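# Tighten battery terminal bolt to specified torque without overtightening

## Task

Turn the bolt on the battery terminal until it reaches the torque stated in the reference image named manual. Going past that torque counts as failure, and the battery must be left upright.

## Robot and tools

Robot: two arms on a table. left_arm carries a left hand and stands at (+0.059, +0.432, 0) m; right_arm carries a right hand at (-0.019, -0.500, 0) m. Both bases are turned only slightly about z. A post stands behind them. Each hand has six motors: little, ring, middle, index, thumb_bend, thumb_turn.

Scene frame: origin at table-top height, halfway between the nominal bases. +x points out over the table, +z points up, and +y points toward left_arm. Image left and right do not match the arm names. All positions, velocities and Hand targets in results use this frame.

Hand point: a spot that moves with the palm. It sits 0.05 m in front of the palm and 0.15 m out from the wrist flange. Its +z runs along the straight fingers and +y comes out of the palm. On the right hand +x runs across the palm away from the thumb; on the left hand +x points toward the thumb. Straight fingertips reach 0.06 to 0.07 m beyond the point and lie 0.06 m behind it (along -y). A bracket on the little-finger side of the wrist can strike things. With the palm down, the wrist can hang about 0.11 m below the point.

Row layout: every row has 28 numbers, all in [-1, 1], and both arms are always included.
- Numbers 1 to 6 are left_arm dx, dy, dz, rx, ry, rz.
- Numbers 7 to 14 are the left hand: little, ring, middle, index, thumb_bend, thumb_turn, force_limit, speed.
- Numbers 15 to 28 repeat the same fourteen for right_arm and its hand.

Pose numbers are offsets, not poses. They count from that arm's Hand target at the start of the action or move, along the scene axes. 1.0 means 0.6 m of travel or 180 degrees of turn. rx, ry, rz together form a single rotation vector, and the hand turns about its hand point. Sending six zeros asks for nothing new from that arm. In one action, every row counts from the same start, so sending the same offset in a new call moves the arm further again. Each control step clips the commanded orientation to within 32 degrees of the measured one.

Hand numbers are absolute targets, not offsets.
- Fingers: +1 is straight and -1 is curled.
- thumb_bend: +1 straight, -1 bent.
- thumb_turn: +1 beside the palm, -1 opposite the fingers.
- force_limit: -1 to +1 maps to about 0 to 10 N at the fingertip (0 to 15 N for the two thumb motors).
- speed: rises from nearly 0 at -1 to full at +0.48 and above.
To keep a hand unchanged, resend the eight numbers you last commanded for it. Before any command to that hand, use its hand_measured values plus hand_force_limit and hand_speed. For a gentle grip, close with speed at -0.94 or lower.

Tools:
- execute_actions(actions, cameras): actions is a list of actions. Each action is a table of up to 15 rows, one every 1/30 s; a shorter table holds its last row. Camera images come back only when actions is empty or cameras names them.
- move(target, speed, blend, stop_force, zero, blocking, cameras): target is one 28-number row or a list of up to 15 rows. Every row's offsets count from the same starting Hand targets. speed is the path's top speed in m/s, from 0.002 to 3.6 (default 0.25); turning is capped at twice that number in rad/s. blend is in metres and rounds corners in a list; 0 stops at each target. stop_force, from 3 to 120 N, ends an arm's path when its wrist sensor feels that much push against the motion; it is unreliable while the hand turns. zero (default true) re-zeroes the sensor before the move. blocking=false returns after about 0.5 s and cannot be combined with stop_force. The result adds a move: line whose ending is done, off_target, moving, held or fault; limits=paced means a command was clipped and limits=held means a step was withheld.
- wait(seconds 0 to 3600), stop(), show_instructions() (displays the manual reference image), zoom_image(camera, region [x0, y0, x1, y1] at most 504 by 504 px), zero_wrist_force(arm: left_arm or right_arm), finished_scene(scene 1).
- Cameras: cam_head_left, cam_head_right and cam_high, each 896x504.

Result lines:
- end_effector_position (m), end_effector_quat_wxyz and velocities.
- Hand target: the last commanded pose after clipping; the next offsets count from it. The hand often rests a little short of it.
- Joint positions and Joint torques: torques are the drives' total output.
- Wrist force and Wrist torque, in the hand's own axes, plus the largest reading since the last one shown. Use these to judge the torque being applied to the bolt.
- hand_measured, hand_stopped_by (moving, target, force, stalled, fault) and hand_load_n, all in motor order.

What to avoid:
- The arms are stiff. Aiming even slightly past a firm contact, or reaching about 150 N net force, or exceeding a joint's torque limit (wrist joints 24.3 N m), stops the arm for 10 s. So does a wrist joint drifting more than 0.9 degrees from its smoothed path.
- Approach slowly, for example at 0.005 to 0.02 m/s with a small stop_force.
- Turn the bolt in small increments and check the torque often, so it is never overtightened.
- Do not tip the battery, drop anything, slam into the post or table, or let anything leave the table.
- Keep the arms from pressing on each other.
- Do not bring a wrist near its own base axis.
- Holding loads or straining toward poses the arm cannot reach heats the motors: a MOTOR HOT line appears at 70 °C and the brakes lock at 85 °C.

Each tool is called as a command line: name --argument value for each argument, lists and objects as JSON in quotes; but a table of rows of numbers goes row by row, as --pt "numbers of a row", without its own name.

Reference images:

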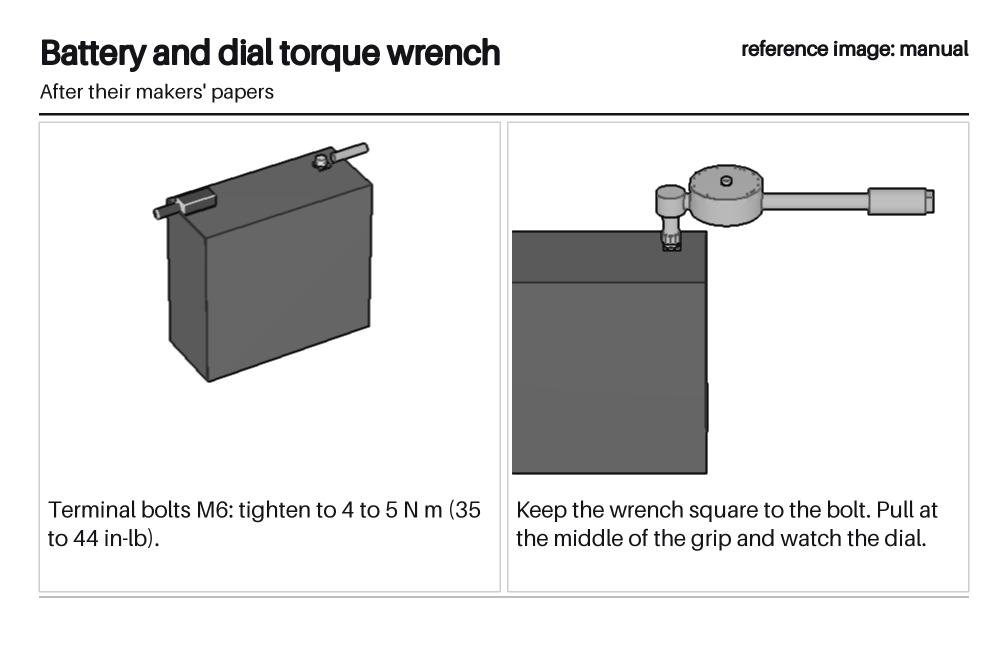

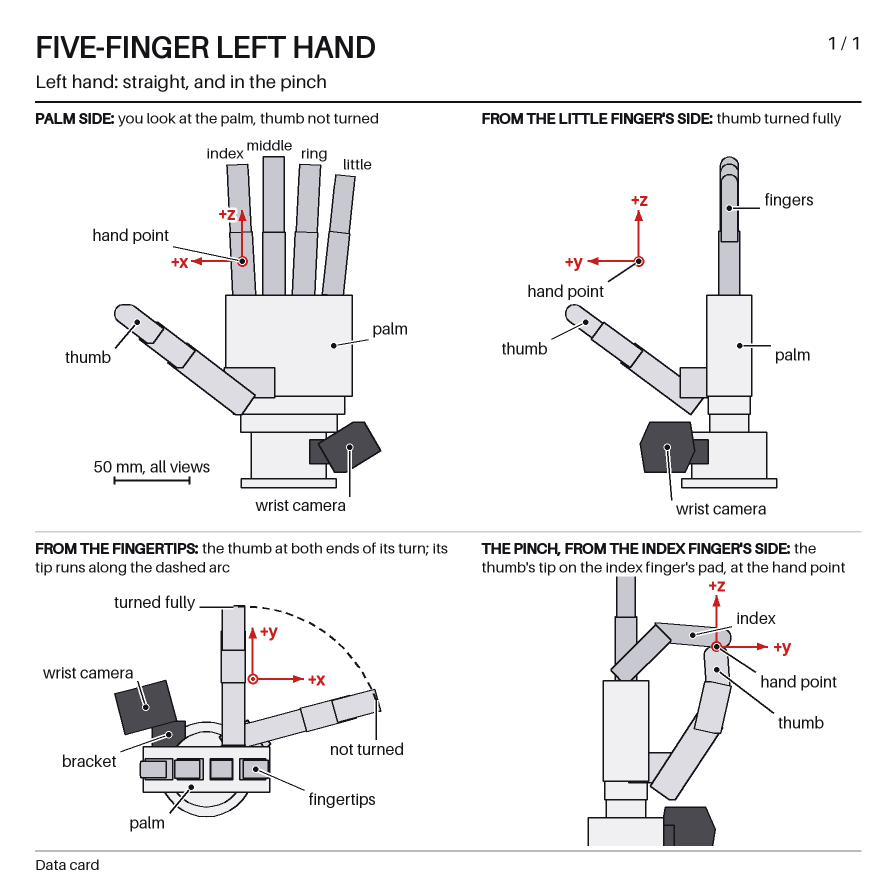

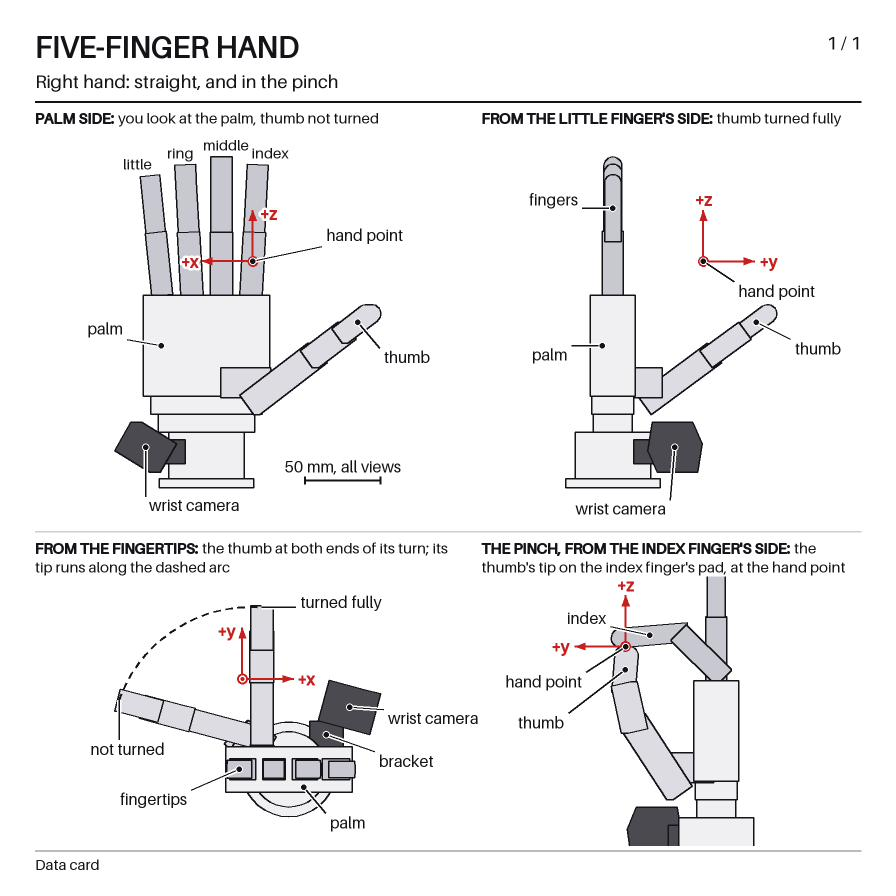

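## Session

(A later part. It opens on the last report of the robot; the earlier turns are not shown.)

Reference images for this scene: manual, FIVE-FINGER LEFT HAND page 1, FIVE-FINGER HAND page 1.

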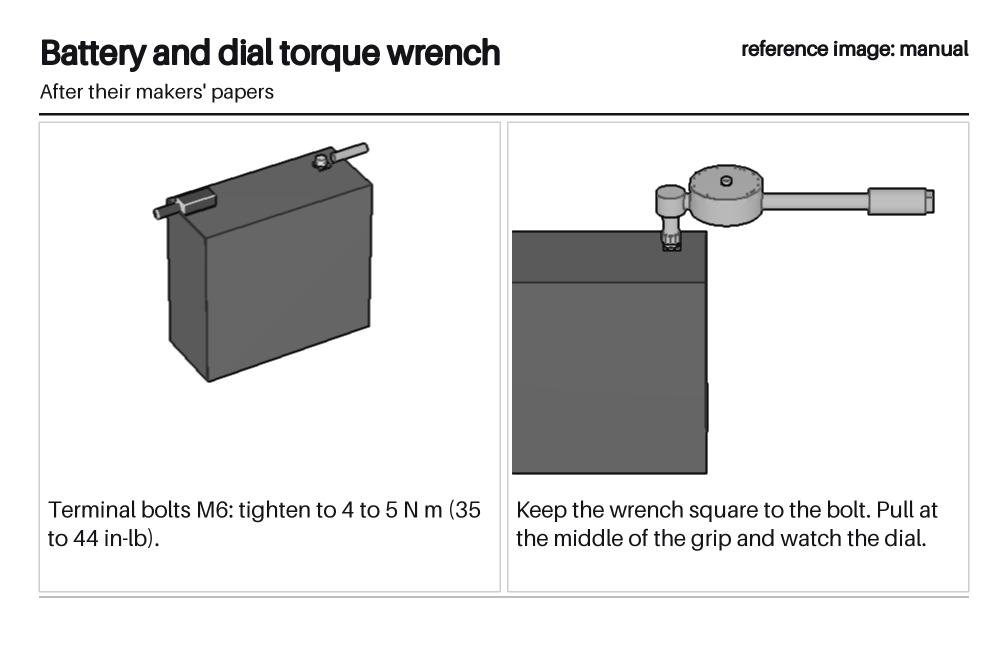

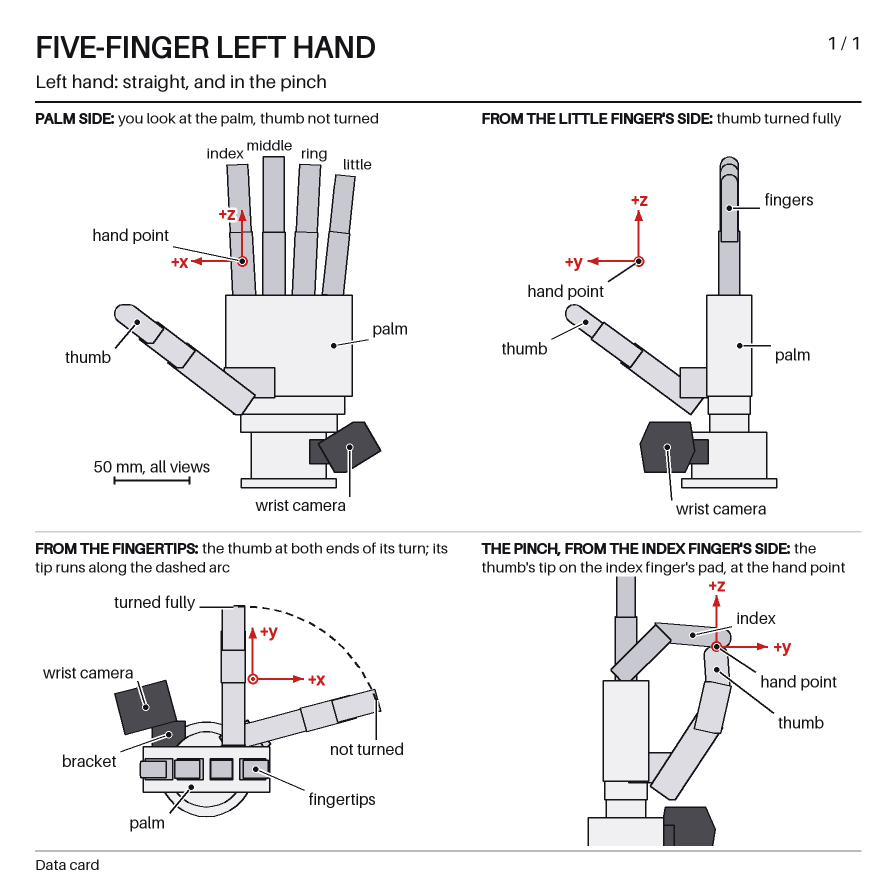

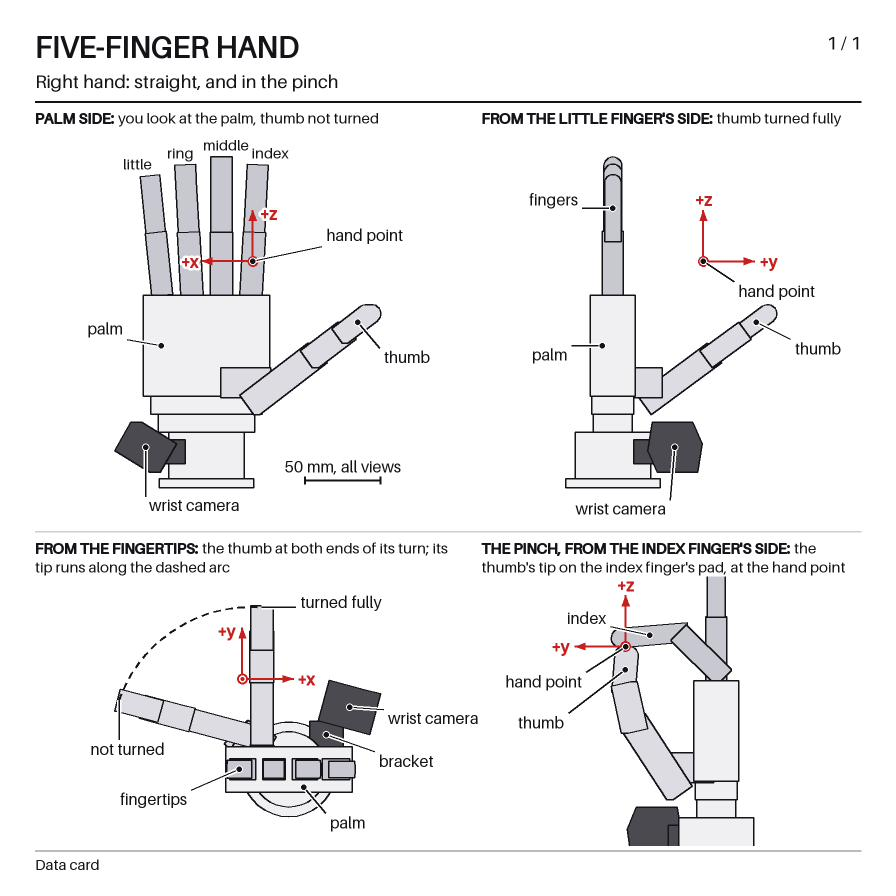

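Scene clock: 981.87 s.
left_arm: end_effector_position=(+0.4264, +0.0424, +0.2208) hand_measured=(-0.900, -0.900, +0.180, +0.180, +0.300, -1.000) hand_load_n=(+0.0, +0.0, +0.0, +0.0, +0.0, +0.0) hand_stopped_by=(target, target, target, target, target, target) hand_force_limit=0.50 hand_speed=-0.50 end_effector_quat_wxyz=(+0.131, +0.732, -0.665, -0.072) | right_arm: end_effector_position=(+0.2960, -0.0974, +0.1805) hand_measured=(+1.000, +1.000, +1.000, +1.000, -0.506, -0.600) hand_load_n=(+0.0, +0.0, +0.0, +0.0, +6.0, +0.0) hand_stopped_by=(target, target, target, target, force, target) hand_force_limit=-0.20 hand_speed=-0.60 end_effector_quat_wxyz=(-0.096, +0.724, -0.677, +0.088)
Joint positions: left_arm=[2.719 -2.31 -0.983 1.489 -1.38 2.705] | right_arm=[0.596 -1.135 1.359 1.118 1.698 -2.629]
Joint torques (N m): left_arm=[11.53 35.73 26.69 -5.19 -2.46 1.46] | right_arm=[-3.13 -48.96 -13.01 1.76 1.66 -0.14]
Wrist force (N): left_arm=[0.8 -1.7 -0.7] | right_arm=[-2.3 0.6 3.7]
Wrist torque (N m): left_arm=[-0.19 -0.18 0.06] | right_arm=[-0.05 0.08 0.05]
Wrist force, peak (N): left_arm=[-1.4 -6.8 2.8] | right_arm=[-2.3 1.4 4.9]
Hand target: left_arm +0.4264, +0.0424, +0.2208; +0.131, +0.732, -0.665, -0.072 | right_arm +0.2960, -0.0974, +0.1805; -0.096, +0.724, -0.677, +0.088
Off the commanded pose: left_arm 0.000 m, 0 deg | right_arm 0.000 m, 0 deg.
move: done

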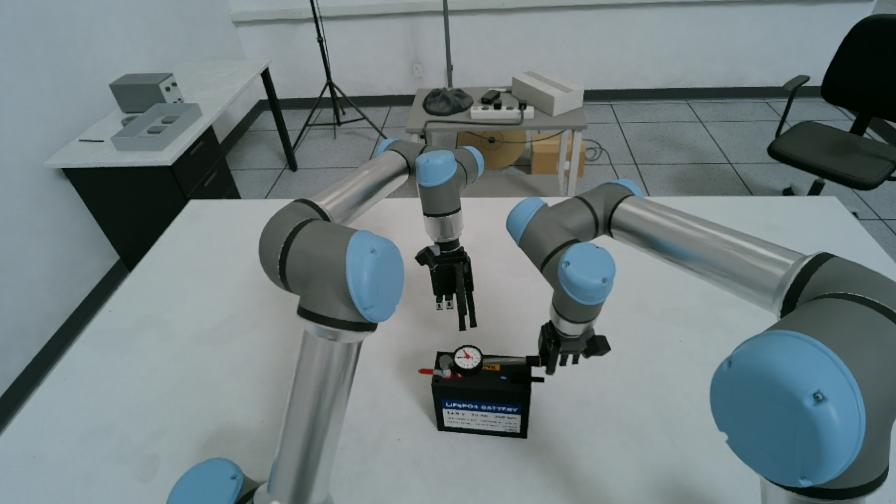

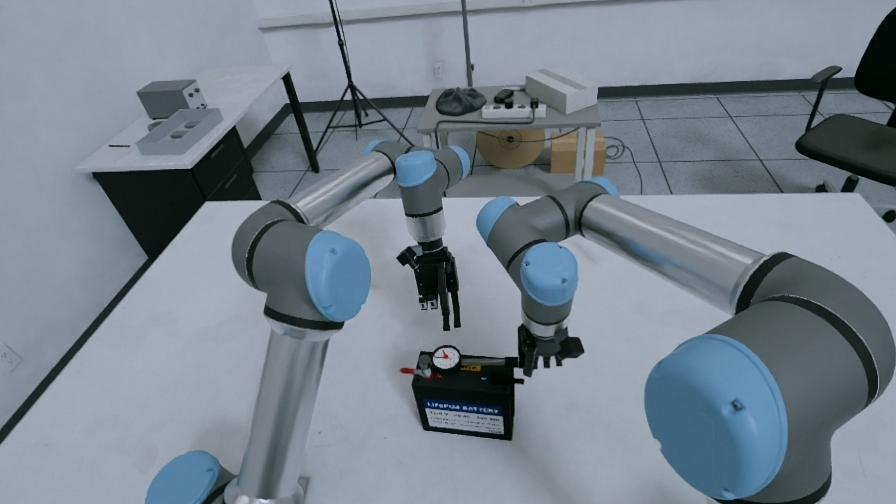

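move --pt "0 0 0 0 0 0 -0.9 -0.9 -0.85 -0.85 0.95 -1 0.3 0 0 0 0 0 0 0 1 1 1 1 -0.7 -0.6 -0.2 -0.6" --pt "0.0227 0.1293 0.2320 0 0 0 -0.9 -0.9 -0.85 -0.85 0.95 -1 0.3 0 0 0 0 0 0 0 1 1 1 1 -0.7 -0.6 -0.2 -0.6" --pt "-0.294 0.296 0.332 -0.1064 -0.0875 0.0217 -0.9 -0.9 -0.85 -0.85 0.95 -1 0.3 0 0 0 0 0 0 0 1 1 1 1 -0.7 -0.6 -0.2 -0.6" --pt "-0.4145 0.0493 0.2103 -0.2128 -0.175 0.0433 -0.9 -0.9 -0.85 -0.85 0.95 -1 0.3 0 0 0 0 0 0 0 1 1 1 1 -0.7 -0.6 -0.2 -0.6" --pt "-0.4178 -0.2007 -0.1897 -0.2128 -0.175 0.0433 -0.9 -0.9 -0.85 -0.85 0.95 -1 0.3 0 0 0 0 0 0 0 1 1 1 1 -0.7 -0.6 -0.2 -0.6" --speed 0.2 --blend '[0,0.02,0.02,0.02,0]' --cameras '["cam_head_left","cam_head_right"]'

Scene clock: 988.47 s.
left_arm: end_effector_position=(+0.1757, -0.0780, +0.1071) hand_measured=(-0.900, -0.900, -0.850, -0.850, +0.950, -1.000) hand_load_n=(+0.0, +0.0, +0.0, +0.0, +0.0, +0.0) hand_stopped_by=(target, target, target, target, target, target) hand_force_limit=0.30 hand_speed=0.00 end_effector_quat_wxyz=(+0.183, +0.683, -0.612, +0.354) | right_arm: end_effector_position=(+0.2960, -0.0974, +0.1805) hand_measured=(+1.000, +1.000, +1.000, +1.000, -0.506, -0.600) hand_load_n=(+0.0, +0.0, +0.0, +0.0, +6.5, +0.0) hand_stopped_by=(target, target, target, target, force, target) hand_force_limit=-0.20 hand_speed=-0.60 end_effector_quat_wxyz=(-0.096, +0.724, -0.677, +0.088)
Joint positions: left_arm=[2.28 -1.718 -2.102 3.025 -1.278 2.11] | right_arm=[0.596 -1.135 1.359 1.118 1.698 -2.629]
Joint torques (N m): left_arm=[-8.59 12.28 24.73 2.02 -2.35 -1.36] | right_arm=[-6.27 -49.54 -20.53 4.2 1.73 -1.46]
Wrist force (N): left_arm=[-0.1 0.0 -1.8] | right_arm=[-2.3 0.6 3.7]
Wrist torque (N m): left_arm=[0.10 -0.16 0.09] | right_arm=[-0.06 0.08 0.05]
Wrist force, peak (N): left_arm=[0.8 -2.0 -1.6] | right_arm=[-2.3 0.8 4.6]
Hand target: left_arm +0.1758, -0.0780, +0.1070; +0.183, +0.683, -0.612, +0.354 | right_arm +0.2960, -0.0974, +0.1805; -0.096, +0.724, -0.677, +0.088
Off the commanded pose: left_arm 0.000 m, 0 deg | right_arm 0.000 m, 0 deg.
move: done

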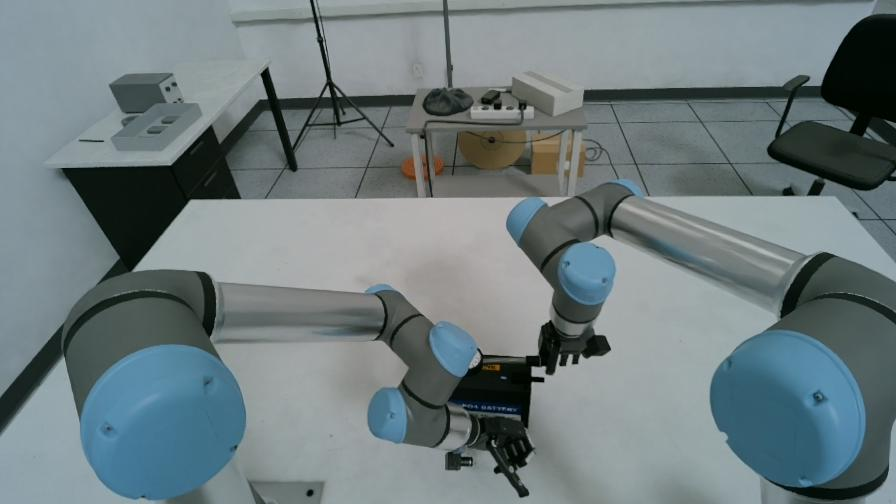

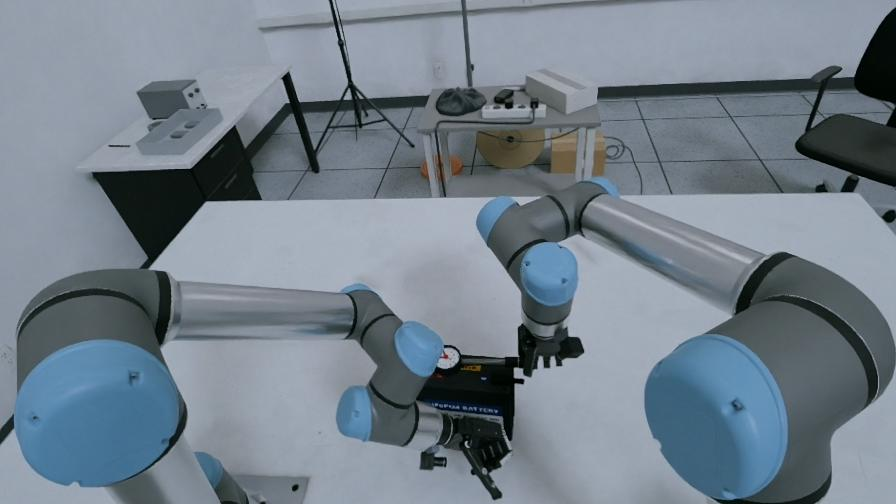

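zero_wrist_force --arm "left_arm"

move --target '[0.0583,0,0,0,0,0,-0.9,-0.9,-0.85,-0.85,0.95,-1,0.3,0,0,0,0,0,0,0,1,1,1,1,-0.7,-0.6,-0.2,-0.6]' --speed 0.1

move --target '[0.03,0,0,0,0,0,-0.9,-0.9,-0.85,-0.85,0.95,-1,0.3,0,0,0,0,0,0,0,1,1,1,1,-0.7,-0.6,-0.2,-0.6]' --speed 0.008 --stop_force 4 --cameras '["cam_head_left","cam_head_right"]'

Wrist force sensor zeroed.

Scene clock: 989.87 s.
left_arm: end_effector_position=(+0.2106, -0.0780, +0.1070) hand_measured=(-0.900, -0.900, -0.850, -0.850, +0.950, -1.000) hand_load_n=(+0.0, +0.0, +0.0, +0.0, +0.0, +0.0) hand_stopped_by=(target, target, target, target, target, target) hand_force_limit=0.30 hand_speed=0.00 end_effector_quat_wxyz=(+0.183, +0.683, -0.612, +0.354) | right_arm: end_effector_position=(+0.2960, -0.0974, +0.1805) hand_measured=(+1.000, +1.000, +1.000, +1.000, -0.506, -0.600) hand_load_n=(+0.0, +0.0, +0.0, +0.0, +6.0, +0.0) hand_stopped_by=(target, target, target, target, force, target) hand_force_limit=-0.20 hand_speed=-0.60 end_effector_quat_wxyz=(-0.096, +0.724, -0.677, +0.088)
Joint positions: left_arm=[2.359 -1.754 -2.062 3.003 -1.223 2.17] | right_arm=[0.596 -1.135 1.359 1.118 1.698 -2.629]
Joint torques (N m): left_arm=[12.11 13.82 24.9 -3.31 3.8 1.54] | right_arm=[-5.89 -49.57 -19.13 4.4 2 -1.27]
Wrist force (N, zeroed by zero_wrist_force on left_arm): left_arm=[-0.2 0.1 -0.1] | right_arm=[-2.3 0.7 4.0]
Wrist torque (N m, zeroed by zero_wrist_force on left_arm): left_arm=[0.01 0.01 -0.16] | right_arm=[-0.06 0.09 0.04]
Wrist force, peak (N, zeroed by zero_wrist_force on left_arm): left_arm=[0.1 -0.7 0.0] | right_arm=[-2.4 0.6 4.4]
Hand target: left_arm +0.2107, -0.0780, +0.1070; +0.183, +0.683, -0.612, +0.354 | right_arm +0.2960, -0.0974, +0.1805; -0.096, +0.724, -0.677, +0.088
Off the commanded pose: left_arm 0.000 m, 0 deg | right_arm 0.000 m, 0 deg.
move: done

Scene clock: 992.23 s.
left_arm: end_effector_position=(+0.2202, -0.0780, +0.1070) hand_measured=(-0.900, -0.900, -0.850, -0.850, +0.950, -1.000) hand_load_n=(+0.0, +0.0, +0.0, +0.0, +0.0, +0.0) hand_stopped_by=(target, target, target, target, target, target) hand_force_limit=0.30 hand_speed=0.00 end_effector_quat_wxyz=(+0.183, +0.683, -0.612, +0.354) | right_arm: end_effector_position=(+0.2960, -0.0974, +0.1805) hand_measured=(+1.000, +1.000, +1.000, +1.000, -0.506, -0.600) hand_load_n=(+0.0, +0.0, +0.0, +0.0, +6.0, +0.0) hand_stopped_by=(target, target, target, target, force, target) hand_force_limit=-0.20 hand_speed=-0.60 end_effector_quat_wxyz=(-0.096, +0.724, -0.677, +0.088)
Joint positions: left_arm=[2.38 -1.765 -2.049 2.996 -1.209 2.185] | right_arm=[0.596 -1.135 1.359 1.118 1.698 -2.629]
Joint torques (N m): left_arm=[-7.51 29.94 8.67 2.11 -2.65 -1.64] | right_arm=[-6.32 -49.78 -20.22 4.27 1.67 -1.09]
Wrist force (N, zeroed by zero_wrist_force on left_arm): left_arm=[0.3 1.9 0.0] | right_arm=[-1.9 0.4 4.3]
Wrist torque (N m, zeroed by zero_wrist_force on left_arm): left_arm=[0.03 -0.03 -0.05] | right_arm=[-0.10 0.04 0.06]
Wrist force, peak (N, zeroed by zero_wrist_force on left_arm): left_arm=[1.1 7.4 -2.4] | right_arm=[-2.2 0.8 4.5]
Hand target: left_arm +0.2202, -0.0780, +0.1070; +0.183, +0.683, -0.612, +0.354 (not the last commanded pose) | right_arm +0.2960, -0.0974, +0.1805; -0.096, +0.724, -0.677, +0.088
Off the commanded pose: left_arm 0.009 m, 0 deg | right_arm 0.000 m, 0 deg.
move: contact (left_arm)

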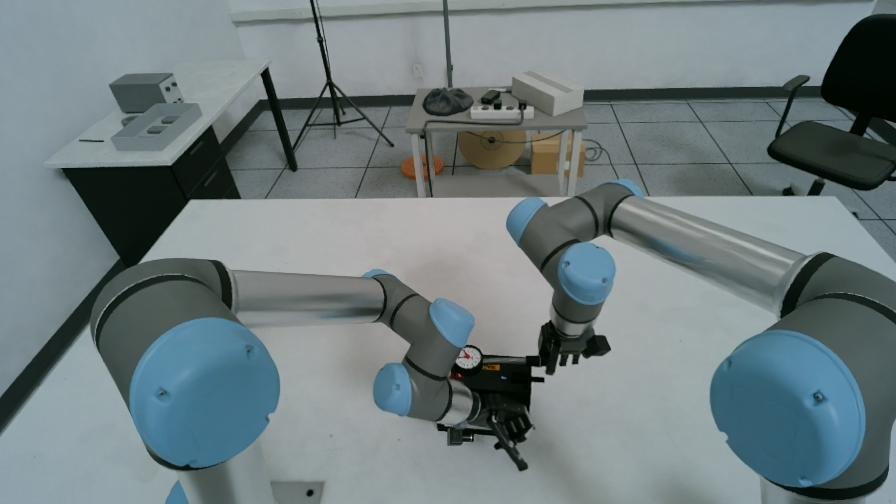

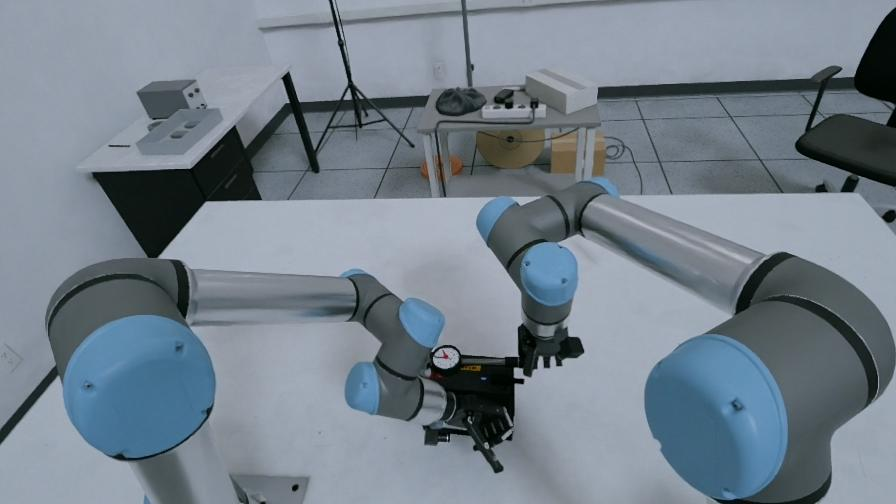

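move --target '[0.003,0,0,0,0,0,-0.9,-0.9,-0.85,-0.85,0.95,-1,0.3,0,0,0,0,0,0,0,1,1,1,1,-0.7,-0.6,-0.2,-0.6]' --speed 0.005 --cameras '[]'

Scene clock: 992.97 s.
left_arm: end_effector_position=(+0.2218, -0.0780, +0.1070) hand_measured=(-0.900, -0.900, -0.850, -0.850, +0.950, -1.000) hand_load_n=(+0.0, +0.5, +0.0, +0.0, +0.0, +0.0) hand_stopped_by=(target, target, target, target, target, target) hand_force_limit=0.30 hand_speed=0.00 end_effector_quat_wxyz=(+0.183, +0.683, -0.612, +0.354) | right_arm: end_effector_position=(+0.2960, -0.0974, +0.1805) hand_measured=(+1.000, +1.000, +1.000, +1.000, -0.506, -0.600) hand_load_n=(+0.0, +0.0, +0.0, +0.0, +6.0, +0.0) hand_stopped_by=(target, target, target, target, force, target) hand_force_limit=-0.20 hand_speed=-0.60 end_effector_quat_wxyz=(-0.096, +0.724, -0.677, +0.088)
Joint positions: left_arm=[2.383 -1.767 -2.047 2.995 -1.207 2.188] | right_arm=[0.596 -1.135 1.359 1.118 1.698 -2.629]
Joint torques (N m): left_arm=[17.51 13.17 28.44 -1.95 1.05 1.08] | right_arm=[-5.57 -48.95 -20.43 4.4 1.36 -1.45]
Wrist force (N, zeroed by zero_wrist_force on left_arm): left_arm=[2.5 13.8 -1.5] | right_arm=[-0.7 -3.4 4.1]
Wrist torque (N m, zeroed by zero_wrist_force on left_arm): left_arm=[0.81 -0.16 0.06] | right_arm=[-0.31 -0.02 0.09]
Wrist force, peak (N, zeroed by zero_wrist_force on left_arm): left_arm=[2.5 13.8 -1.5] | right_arm=[-0.8 -3.1 4.4]
Hand target: left_arm +0.2220, -0.0780, +0.1070; +0.183, +0.683, -0.612, +0.354 | right_arm +0.2960, -0.0974, +0.1805; -0.096, +0.724, -0.677, +0.088
Off the commanded pose: left_arm 0.000 m, 0 deg | right_arm 0.000 m, 0 deg.
move: done

move --target '[-0.0008,0,0,0,0,0,-0.9,-0.9,-0.85,-0.85,0.95,-1,0.3,0,0,0,0,0,0,0,1,1,1,1,-0.7,-0.6,-0.2,-0.6]' --speed 0.005 --cameras '["cam_head_right"]'

zoom_image --camera "cam_head_right" --region '[432, 344, 460, 370]'

Scene clock: 993.67 s.
left_arm: end_effector_position=(+0.2216, -0.0780, +0.1070) hand_measured=(-0.900, -0.900, -0.850, -0.850, +0.950, -1.000) hand_load_n=(+0.0, +0.0, +0.0, +0.0, +0.0, +0.0) hand_stopped_by=(target, target, target, target, target, target) hand_force_limit=0.30 hand_speed=0.00 end_effector_quat_wxyz=(+0.183, +0.683, -0.612, +0.354) | right_arm: end_effector_position=(+0.2960, -0.0974, +0.1805) hand_measured=(+1.000, +1.000, +1.000, +1.000, -0.506, -0.600) hand_load_n=(+0.0, +0.0, +0.0, +0.0, +6.0, +0.0) hand_stopped_by=(target, target, target, target, force, target) hand_force_limit=-0.20 hand_speed=-0.60 end_effector_quat_wxyz=(-0.096, +0.724, -0.677, +0.088)
Joint positions: left_arm=[2.382 -1.767 -2.047 2.995 -1.207 2.187] | right_arm=[0.596 -1.135 1.359 1.118 1.698 -2.629]
Joint torques (N m): left_arm=[-7.12 30.8 9.21 2.46 -2.97 -1.66] | right_arm=[-6.26 -49.51 -19.03 4.28 0.25 -1.2]
Wrist force (N, zeroed by zero_wrist_force on left_arm): left_arm=[0.6 3.2 -0.2] | right_arm=[-0.9 -3.8 4.8]
Wrist torque (N m, zeroed by zero_wrist_force on left_arm): left_arm=[0.08 -0.05 0.01] | right_arm=[-0.37 -0.02 0.08]
Wrist force, peak (N, zeroed by zero_wrist_force on left_arm): left_arm=[2.9 14.7 -0.9] | right_arm=[-1.2 -3.8 4.7]
Hand target: left_arm +0.2215, -0.0780, +0.1070; +0.183, +0.683, -0.612, +0.354 | right_arm +0.2960, -0.0974, +0.1805; -0.096, +0.724, -0.677, +0.088
Off the commanded pose: left_arm 0.000 m, 0 deg | right_arm 0.000 m, 0 deg.
move: done

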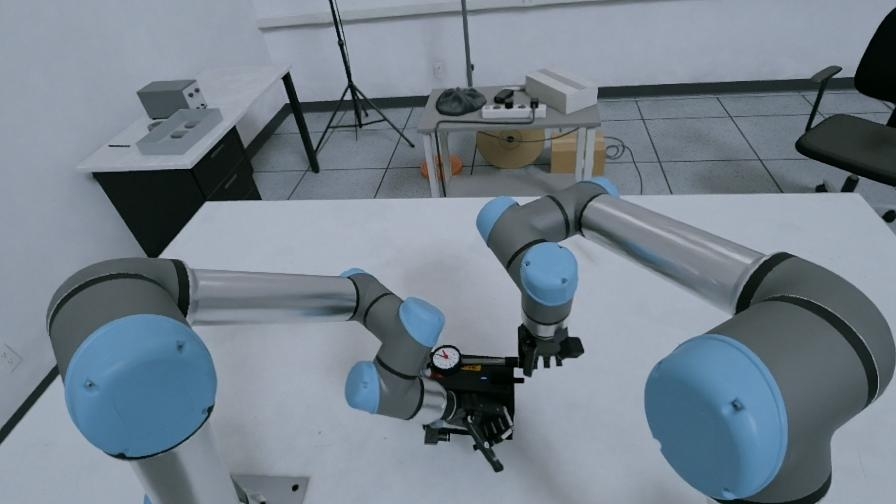

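Scaled by 18.000 from the camera's image (finer frame: 1280x720).

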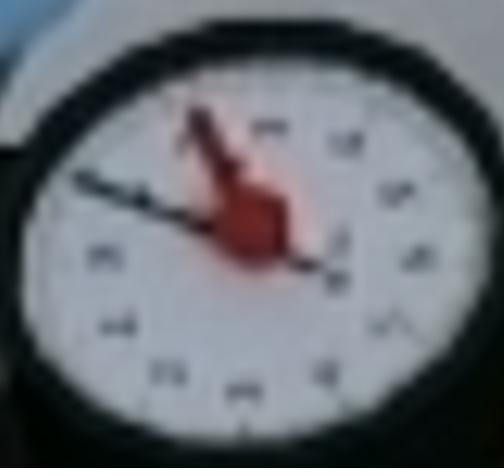

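move --target '[0,0,0,0,0,0,-0.9,-0.9,-0.85,-0.85,0.95,-1,0.3,0,-0.01008,0.00165,0,0,0,-0.01111,1,1,1,1,-0.7,-0.6,-0.2,-0.6]' --speed 0.01 --cameras '["cam_head_right"]'

zoom_image --camera "cam_head_right" --region '[432, 344, 460, 370]'

zoom_image --camera "cam_head_right" --region '[480, 340, 560, 400]'

Scene clock: 996.20 s.
left_arm: end_effector_position=(+0.2215, -0.0780, +0.1070) hand_measured=(-0.900, -0.900, -0.850, -0.850, +0.950, -1.000) hand_load_n=(+0.0, +0.0, +0.0, +0.0, +0.0, +0.0) hand_stopped_by=(target, target, target, target, target, target) hand_force_limit=0.30 hand_speed=0.00 end_effector_quat_wxyz=(+0.183, +0.683, -0.612, +0.354) | right_arm: end_effector_position=(+0.2900, -0.0964, +0.1805) hand_measured=(+1.000, +1.000, +1.000, +1.000, -0.506, -0.600) hand_load_n=(+0.0, +0.0, +0.0, +0.0, +3.5, +0.0) hand_stopped_by=(target, target, target, target, force, target) hand_force_limit=-0.20 hand_speed=-0.60 end_effector_quat_wxyz=(-0.095, +0.712, -0.690, +0.089)
Joint positions: left_arm=[2.382 -1.766 -2.047 2.995 -1.207 2.187] | right_arm=[0.607 -1.143 1.373 1.118 1.708 -2.584]
Joint torques (N m): left_arm=[0.73 30.01 15.7 1.89 -1.14 -1.53] | right_arm=[14.74 -50.08 -8.29 7.11 -0.26 1.16]
Wrist force (N, zeroed by zero_wrist_force on left_arm): left_arm=[0.5 16.3 -6.0] | right_arm=[-0.4 -16.7 6.4]
Wrist torque (N m, zeroed by zero_wrist_force on left_arm): left_arm=[1.28 -0.10 -0.01] | right_arm=[-1.03 -0.02 -0.06]
Wrist force, peak (N, zeroed by zero_wrist_force on left_arm): left_arm=[0.9 16.3 -6.3] | right_arm=[0.0 -17.0 6.4]
Hand target: left_arm +0.2215, -0.0780, +0.1070; +0.183, +0.683, -0.612, +0.354 | right_arm +0.2900, -0.0964, +0.1805; -0.095, +0.712, -0.690, +0.089
Off the commanded pose: left_arm 0.000 m, 0 deg | right_arm 0.000 m, 0 deg.
move: done

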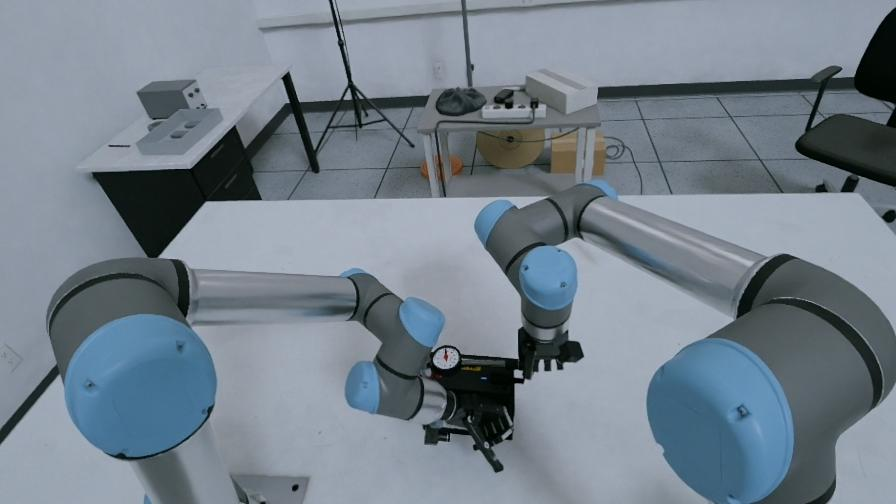

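Scaled by 18.000 from the camera's image (finer frame: 1280x720).

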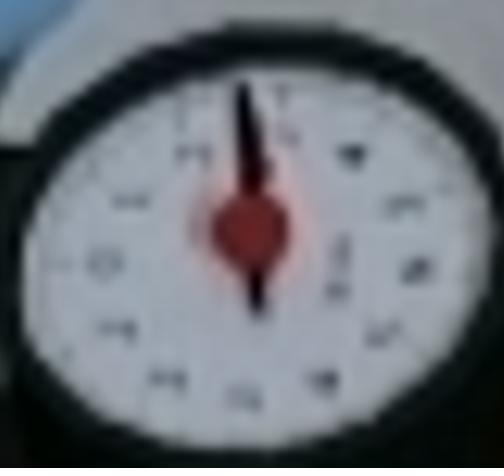

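Scaled by 6.300 from the camera's image (finer frame: 1280x720).

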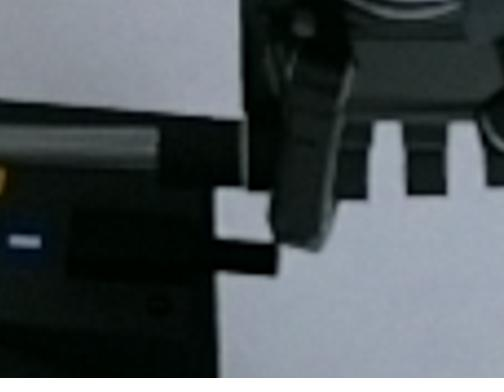

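move --target '[0,0,0,0,0,0,-0.9,-0.9,-0.85,-0.85,0.95,-1,0.3,0,-0.00501,0.001,0,0,0,-0.00556,1,1,1,1,-0.7,-0.6,-0.2,-0.6]' --speed 0.01 --cameras '["cam_head_right"]'

zoom_image --camera "cam_head_right" --region '[432, 344, 460, 370]'

Scene clock: 998.47 s.
left_arm: end_effector_position=(+0.2215, -0.0780, +0.1070) hand_measured=(-0.900, -0.900, -0.850, -0.850, +0.950, -1.000) hand_load_n=(+0.0, +0.0, +0.0, +0.0, +0.0, +0.0) hand_stopped_by=(target, target, target, target, target, target) hand_force_limit=0.30 hand_speed=0.00 end_effector_quat_wxyz=(+0.183, +0.683, -0.612, +0.354) | right_arm: end_effector_position=(+0.2870, -0.0958, +0.1805) hand_measured=(+1.000, +1.000, +1.000, +1.000, -0.506, -0.600) hand_load_n=(+0.0, +0.0, +0.0, +0.0, +4.0, +0.0) hand_stopped_by=(target, target, target, target, force, target) hand_force_limit=-0.20 hand_speed=-0.60 end_effector_quat_wxyz=(-0.094, +0.706, -0.696, +0.090)
Joint positions: left_arm=[2.382 -1.766 -2.047 2.995 -1.207 2.187] | right_arm=[0.613 -1.147 1.379 1.119 1.713 -2.562]
Joint torques (N m): left_arm=[11.62 28.6 23.77 1.65 0.39 -1.7] | right_arm=[16.72 -49.25 -7.44 7.17 -0.55 0.86]
Wrist force (N, zeroed by zero_wrist_force on left_arm): left_arm=[0.8 18.3 -7.2] | right_arm=[1.5 -18.0 6.1]
Wrist torque (N m, zeroed by zero_wrist_force on left_arm): left_arm=[1.46 -0.10 -0.02] | right_arm=[-1.07 -0.14 0.02]
Wrist force, peak (N, zeroed by zero_wrist_force on left_arm): left_arm=[0.8 18.3 -7.4] | right_arm=[1.6 -18.2 6.6]
Hand target: left_arm +0.2215, -0.0780, +0.1070; +0.183, +0.683, -0.612, +0.354 | right_arm +0.2870, -0.0958, +0.1805; -0.094, +0.706, -0.696, +0.090
Off the commanded pose: left_arm 0.000 m, 0 deg | right_arm 0.000 m, 0 deg.
move: done

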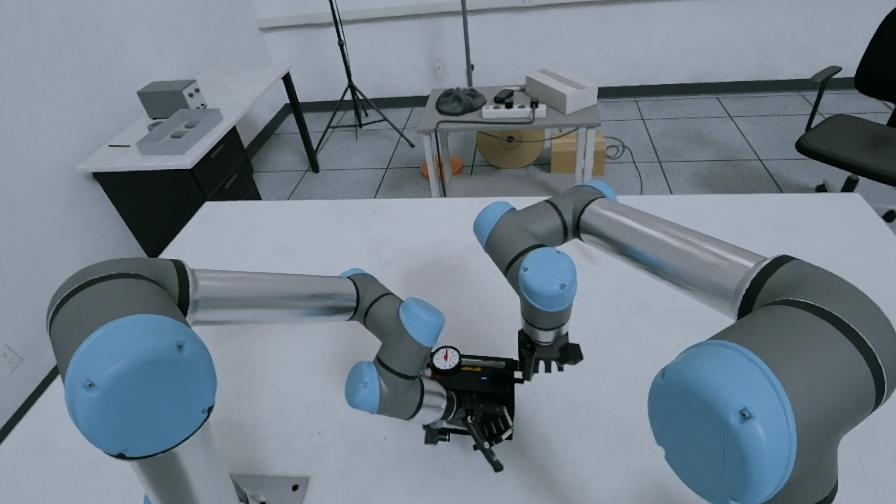

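Scaled by 18.000 from the camera's image (finer frame: 1280x720).

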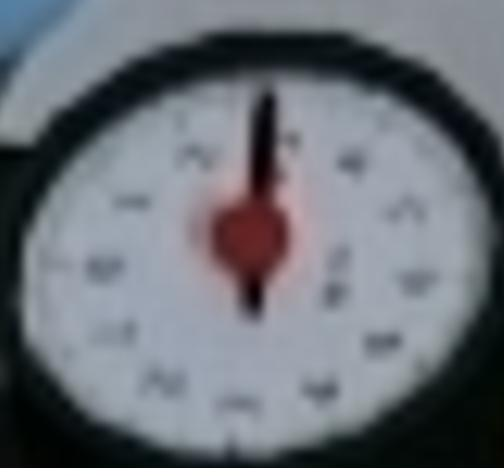

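move --target '[0,0,0,0,0,0,-0.9,-0.9,-0.85,-0.85,0.95,-1,0.3,0,-0.00500,0.00104,0,0,0,-0.00556,1,1,1,1,-0.7,-0.6,-0.2,-0.6]' --speed 0.01 --cameras '["cam_head_right"]'

zoom_image --camera "cam_head_right" --region '[432, 344, 460, 370]'

zoom_image --camera "cam_head_right" --region '[410, 330, 600, 420]'

Scene clock: 1000.00 s.
left_arm: end_effector_position=(+0.2215, -0.0780, +0.1070) hand_measured=(-0.900, -0.900, -0.850, -0.850, +0.950, -1.000) hand_load_n=(+0.0, +0.0, +0.0, +0.5, +0.0, +0.0) hand_stopped_by=(target, target, target, target, target, target) hand_force_limit=0.30 hand_speed=0.00 end_effector_quat_wxyz=(+0.183, +0.683, -0.612, +0.354) | right_arm: end_effector_position=(+0.2840, -0.0952, +0.1805) hand_measured=(+1.000, +1.000, +1.000, +1.000, -0.506, -0.600) hand_load_n=(+0.0, +0.0, +0.0, +0.0, +3.5, +0.0) hand_stopped_by=(target, target, target, target, force, target) hand_force_limit=-0.20 hand_speed=-0.60 end_effector_quat_wxyz=(-0.093, +0.700, -0.702, +0.091)
Joint positions: left_arm=[2.382 -1.766 -2.047 2.995 -1.207 2.187] | right_arm=[0.619 -1.151 1.385 1.12 1.718 -2.539]
Joint torques (N m): left_arm=[16.56 28.34 26.96 1.4 0.44 -1.6] | right_arm=[18.03 -47.79 -6.95 7.37 -1.05 0.61]
Wrist force (N, zeroed by zero_wrist_force on left_arm): left_arm=[0.4 19.4 -7.7] | right_arm=[1.8 -19.4 6.7]
Wrist torque (N m, zeroed by zero_wrist_force on left_arm): left_arm=[1.55 -0.10 -0.03] | right_arm=[-1.19 -0.15 0.02]
Wrist force, peak (N, zeroed by zero_wrist_force on left_arm): left_arm=[0.4 19.4 -7.7] | right_arm=[2.2 -19.5 6.6]
Hand target: left_arm +0.2215, -0.0780, +0.1070; +0.183, +0.683, -0.612, +0.354 | right_arm +0.2840, -0.0952, +0.1805; -0.093, +0.700, -0.702, +0.091
Off the commanded pose: left_arm 0.000 m, 0 deg | right_arm 0.000 m, 0 deg.
move: done

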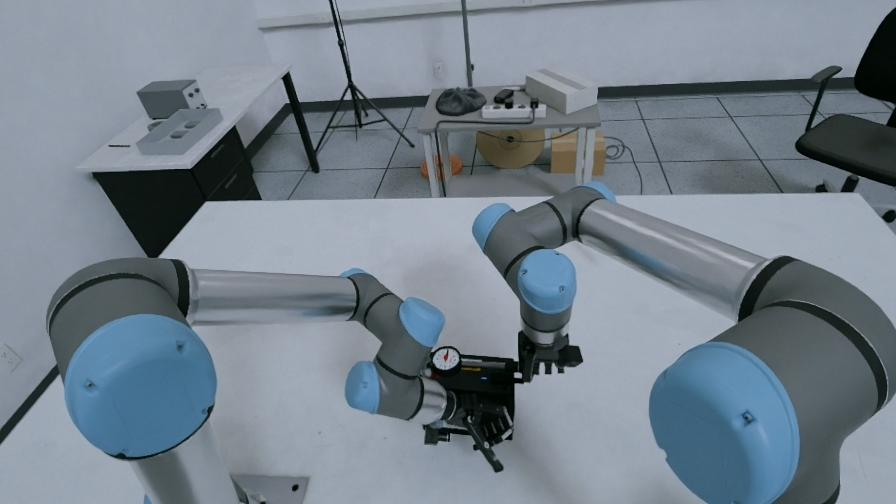

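Scaled by 18.000 from the camera's image (finer frame: 1280x720).

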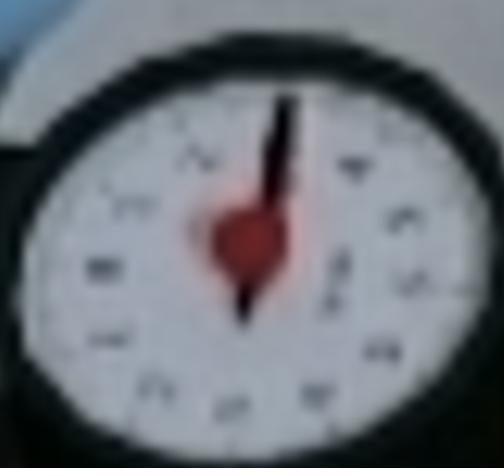

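Scaled by 2.653 from the camera's image (finer frame: 1280x720).

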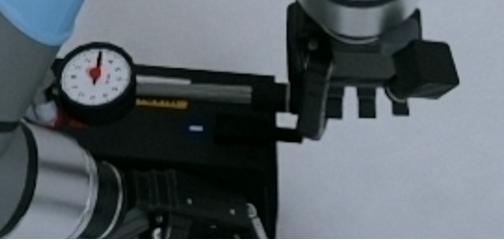

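move --target '[0,0,0,0,0,0,-0.9,-0.9,-0.85,-0.85,0.95,-1,0.3,0,-0.00498,0.00113,0,0,0,-0.00556,1,1,1,1,-0.7,-0.6,-0.2,-0.6]' --speed 0.01 --cameras '["cam_head_right"]'

zoom_image --camera "cam_head_right" --region '[432, 344, 460, 370]'

zoom_image --camera "cam_head_right" --region '[480, 340, 560, 400]'

Scene clock: 1001.53 s.
left_arm: end_effector_position=(+0.2215, -0.0780, +0.1070) hand_measured=(-0.900, -0.900, -0.850, -0.850, +0.950, -1.000) hand_load_n=(+0.0, +0.0, +0.0, +0.0, +0.0, +0.0) hand_stopped_by=(target, target, target, target, target, target) hand_force_limit=0.30 hand_speed=0.00 end_effector_quat_wxyz=(+0.183, +0.683, -0.612, +0.354) | right_arm: end_effector_position=(+0.2810, -0.0945, +0.1805) hand_measured=(+1.000, +1.000, +1.000, +1.000, -0.506, -0.600) hand_load_n=(+0.0, +0.0, +0.0, +0.0, +3.0, +0.0) hand_stopped_by=(target, target, target, target, force, target) hand_force_limit=-0.20 hand_speed=-0.60 end_effector_quat_wxyz=(-0.093, +0.694, -0.708, +0.092)
Joint positions: left_arm=[2.382 -1.766 -2.047 2.995 -1.207 2.187] | right_arm=[0.624 -1.154 1.391 1.121 1.723 -2.516]
Joint torques (N m): left_arm=[16.46 26.65 27.04 1.07 -0.11 -1.62] | right_arm=[16.81 -49.45 -7.01 7.47 -1.15 0.94]
Wrist force (N, zeroed by zero_wrist_force on left_arm): left_arm=[0.3 20.2 -8.0] | right_arm=[0.8 -20.6 6.8]
Wrist torque (N m, zeroed by zero_wrist_force on left_arm): left_arm=[1.57 -0.10 -0.02] | right_arm=[-1.21 -0.09 -0.03]
Wrist force, peak (N, zeroed by zero_wrist_force on left_arm): left_arm=[0.5 20.5 -8.4] | right_arm=[2.6 -20.5 6.9]
Hand target: left_arm +0.2215, -0.0780, +0.1070; +0.183, +0.683, -0.612, +0.354 | right_arm +0.2810, -0.0945, +0.1805; -0.093, +0.694, -0.708, +0.092
Off the commanded pose: left_arm 0.000 m, 0 deg | right_arm 0.000 m, 0 deg.
move: done

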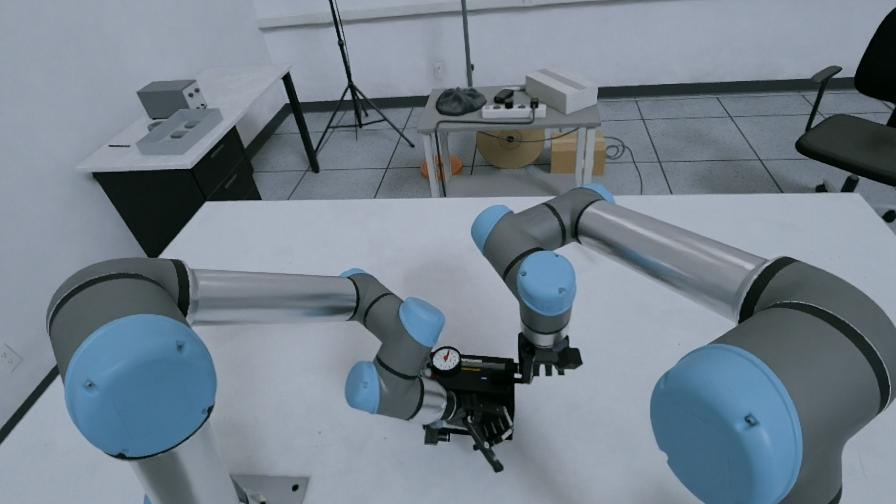

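Scaled by 18.000 from the camera's image (finer frame: 1280x720).

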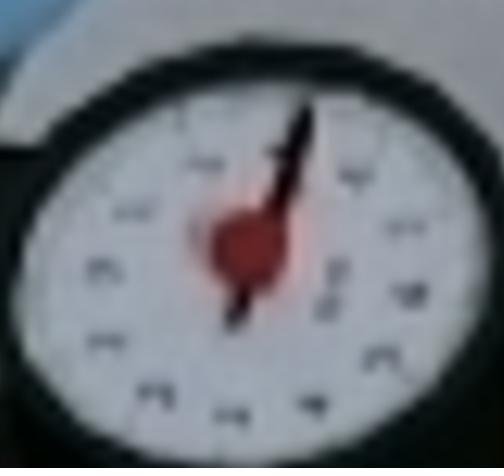

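Scaled by 6.300 from the camera's image (finer frame: 1280x720).

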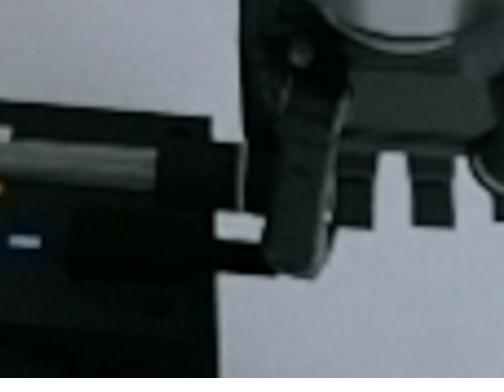

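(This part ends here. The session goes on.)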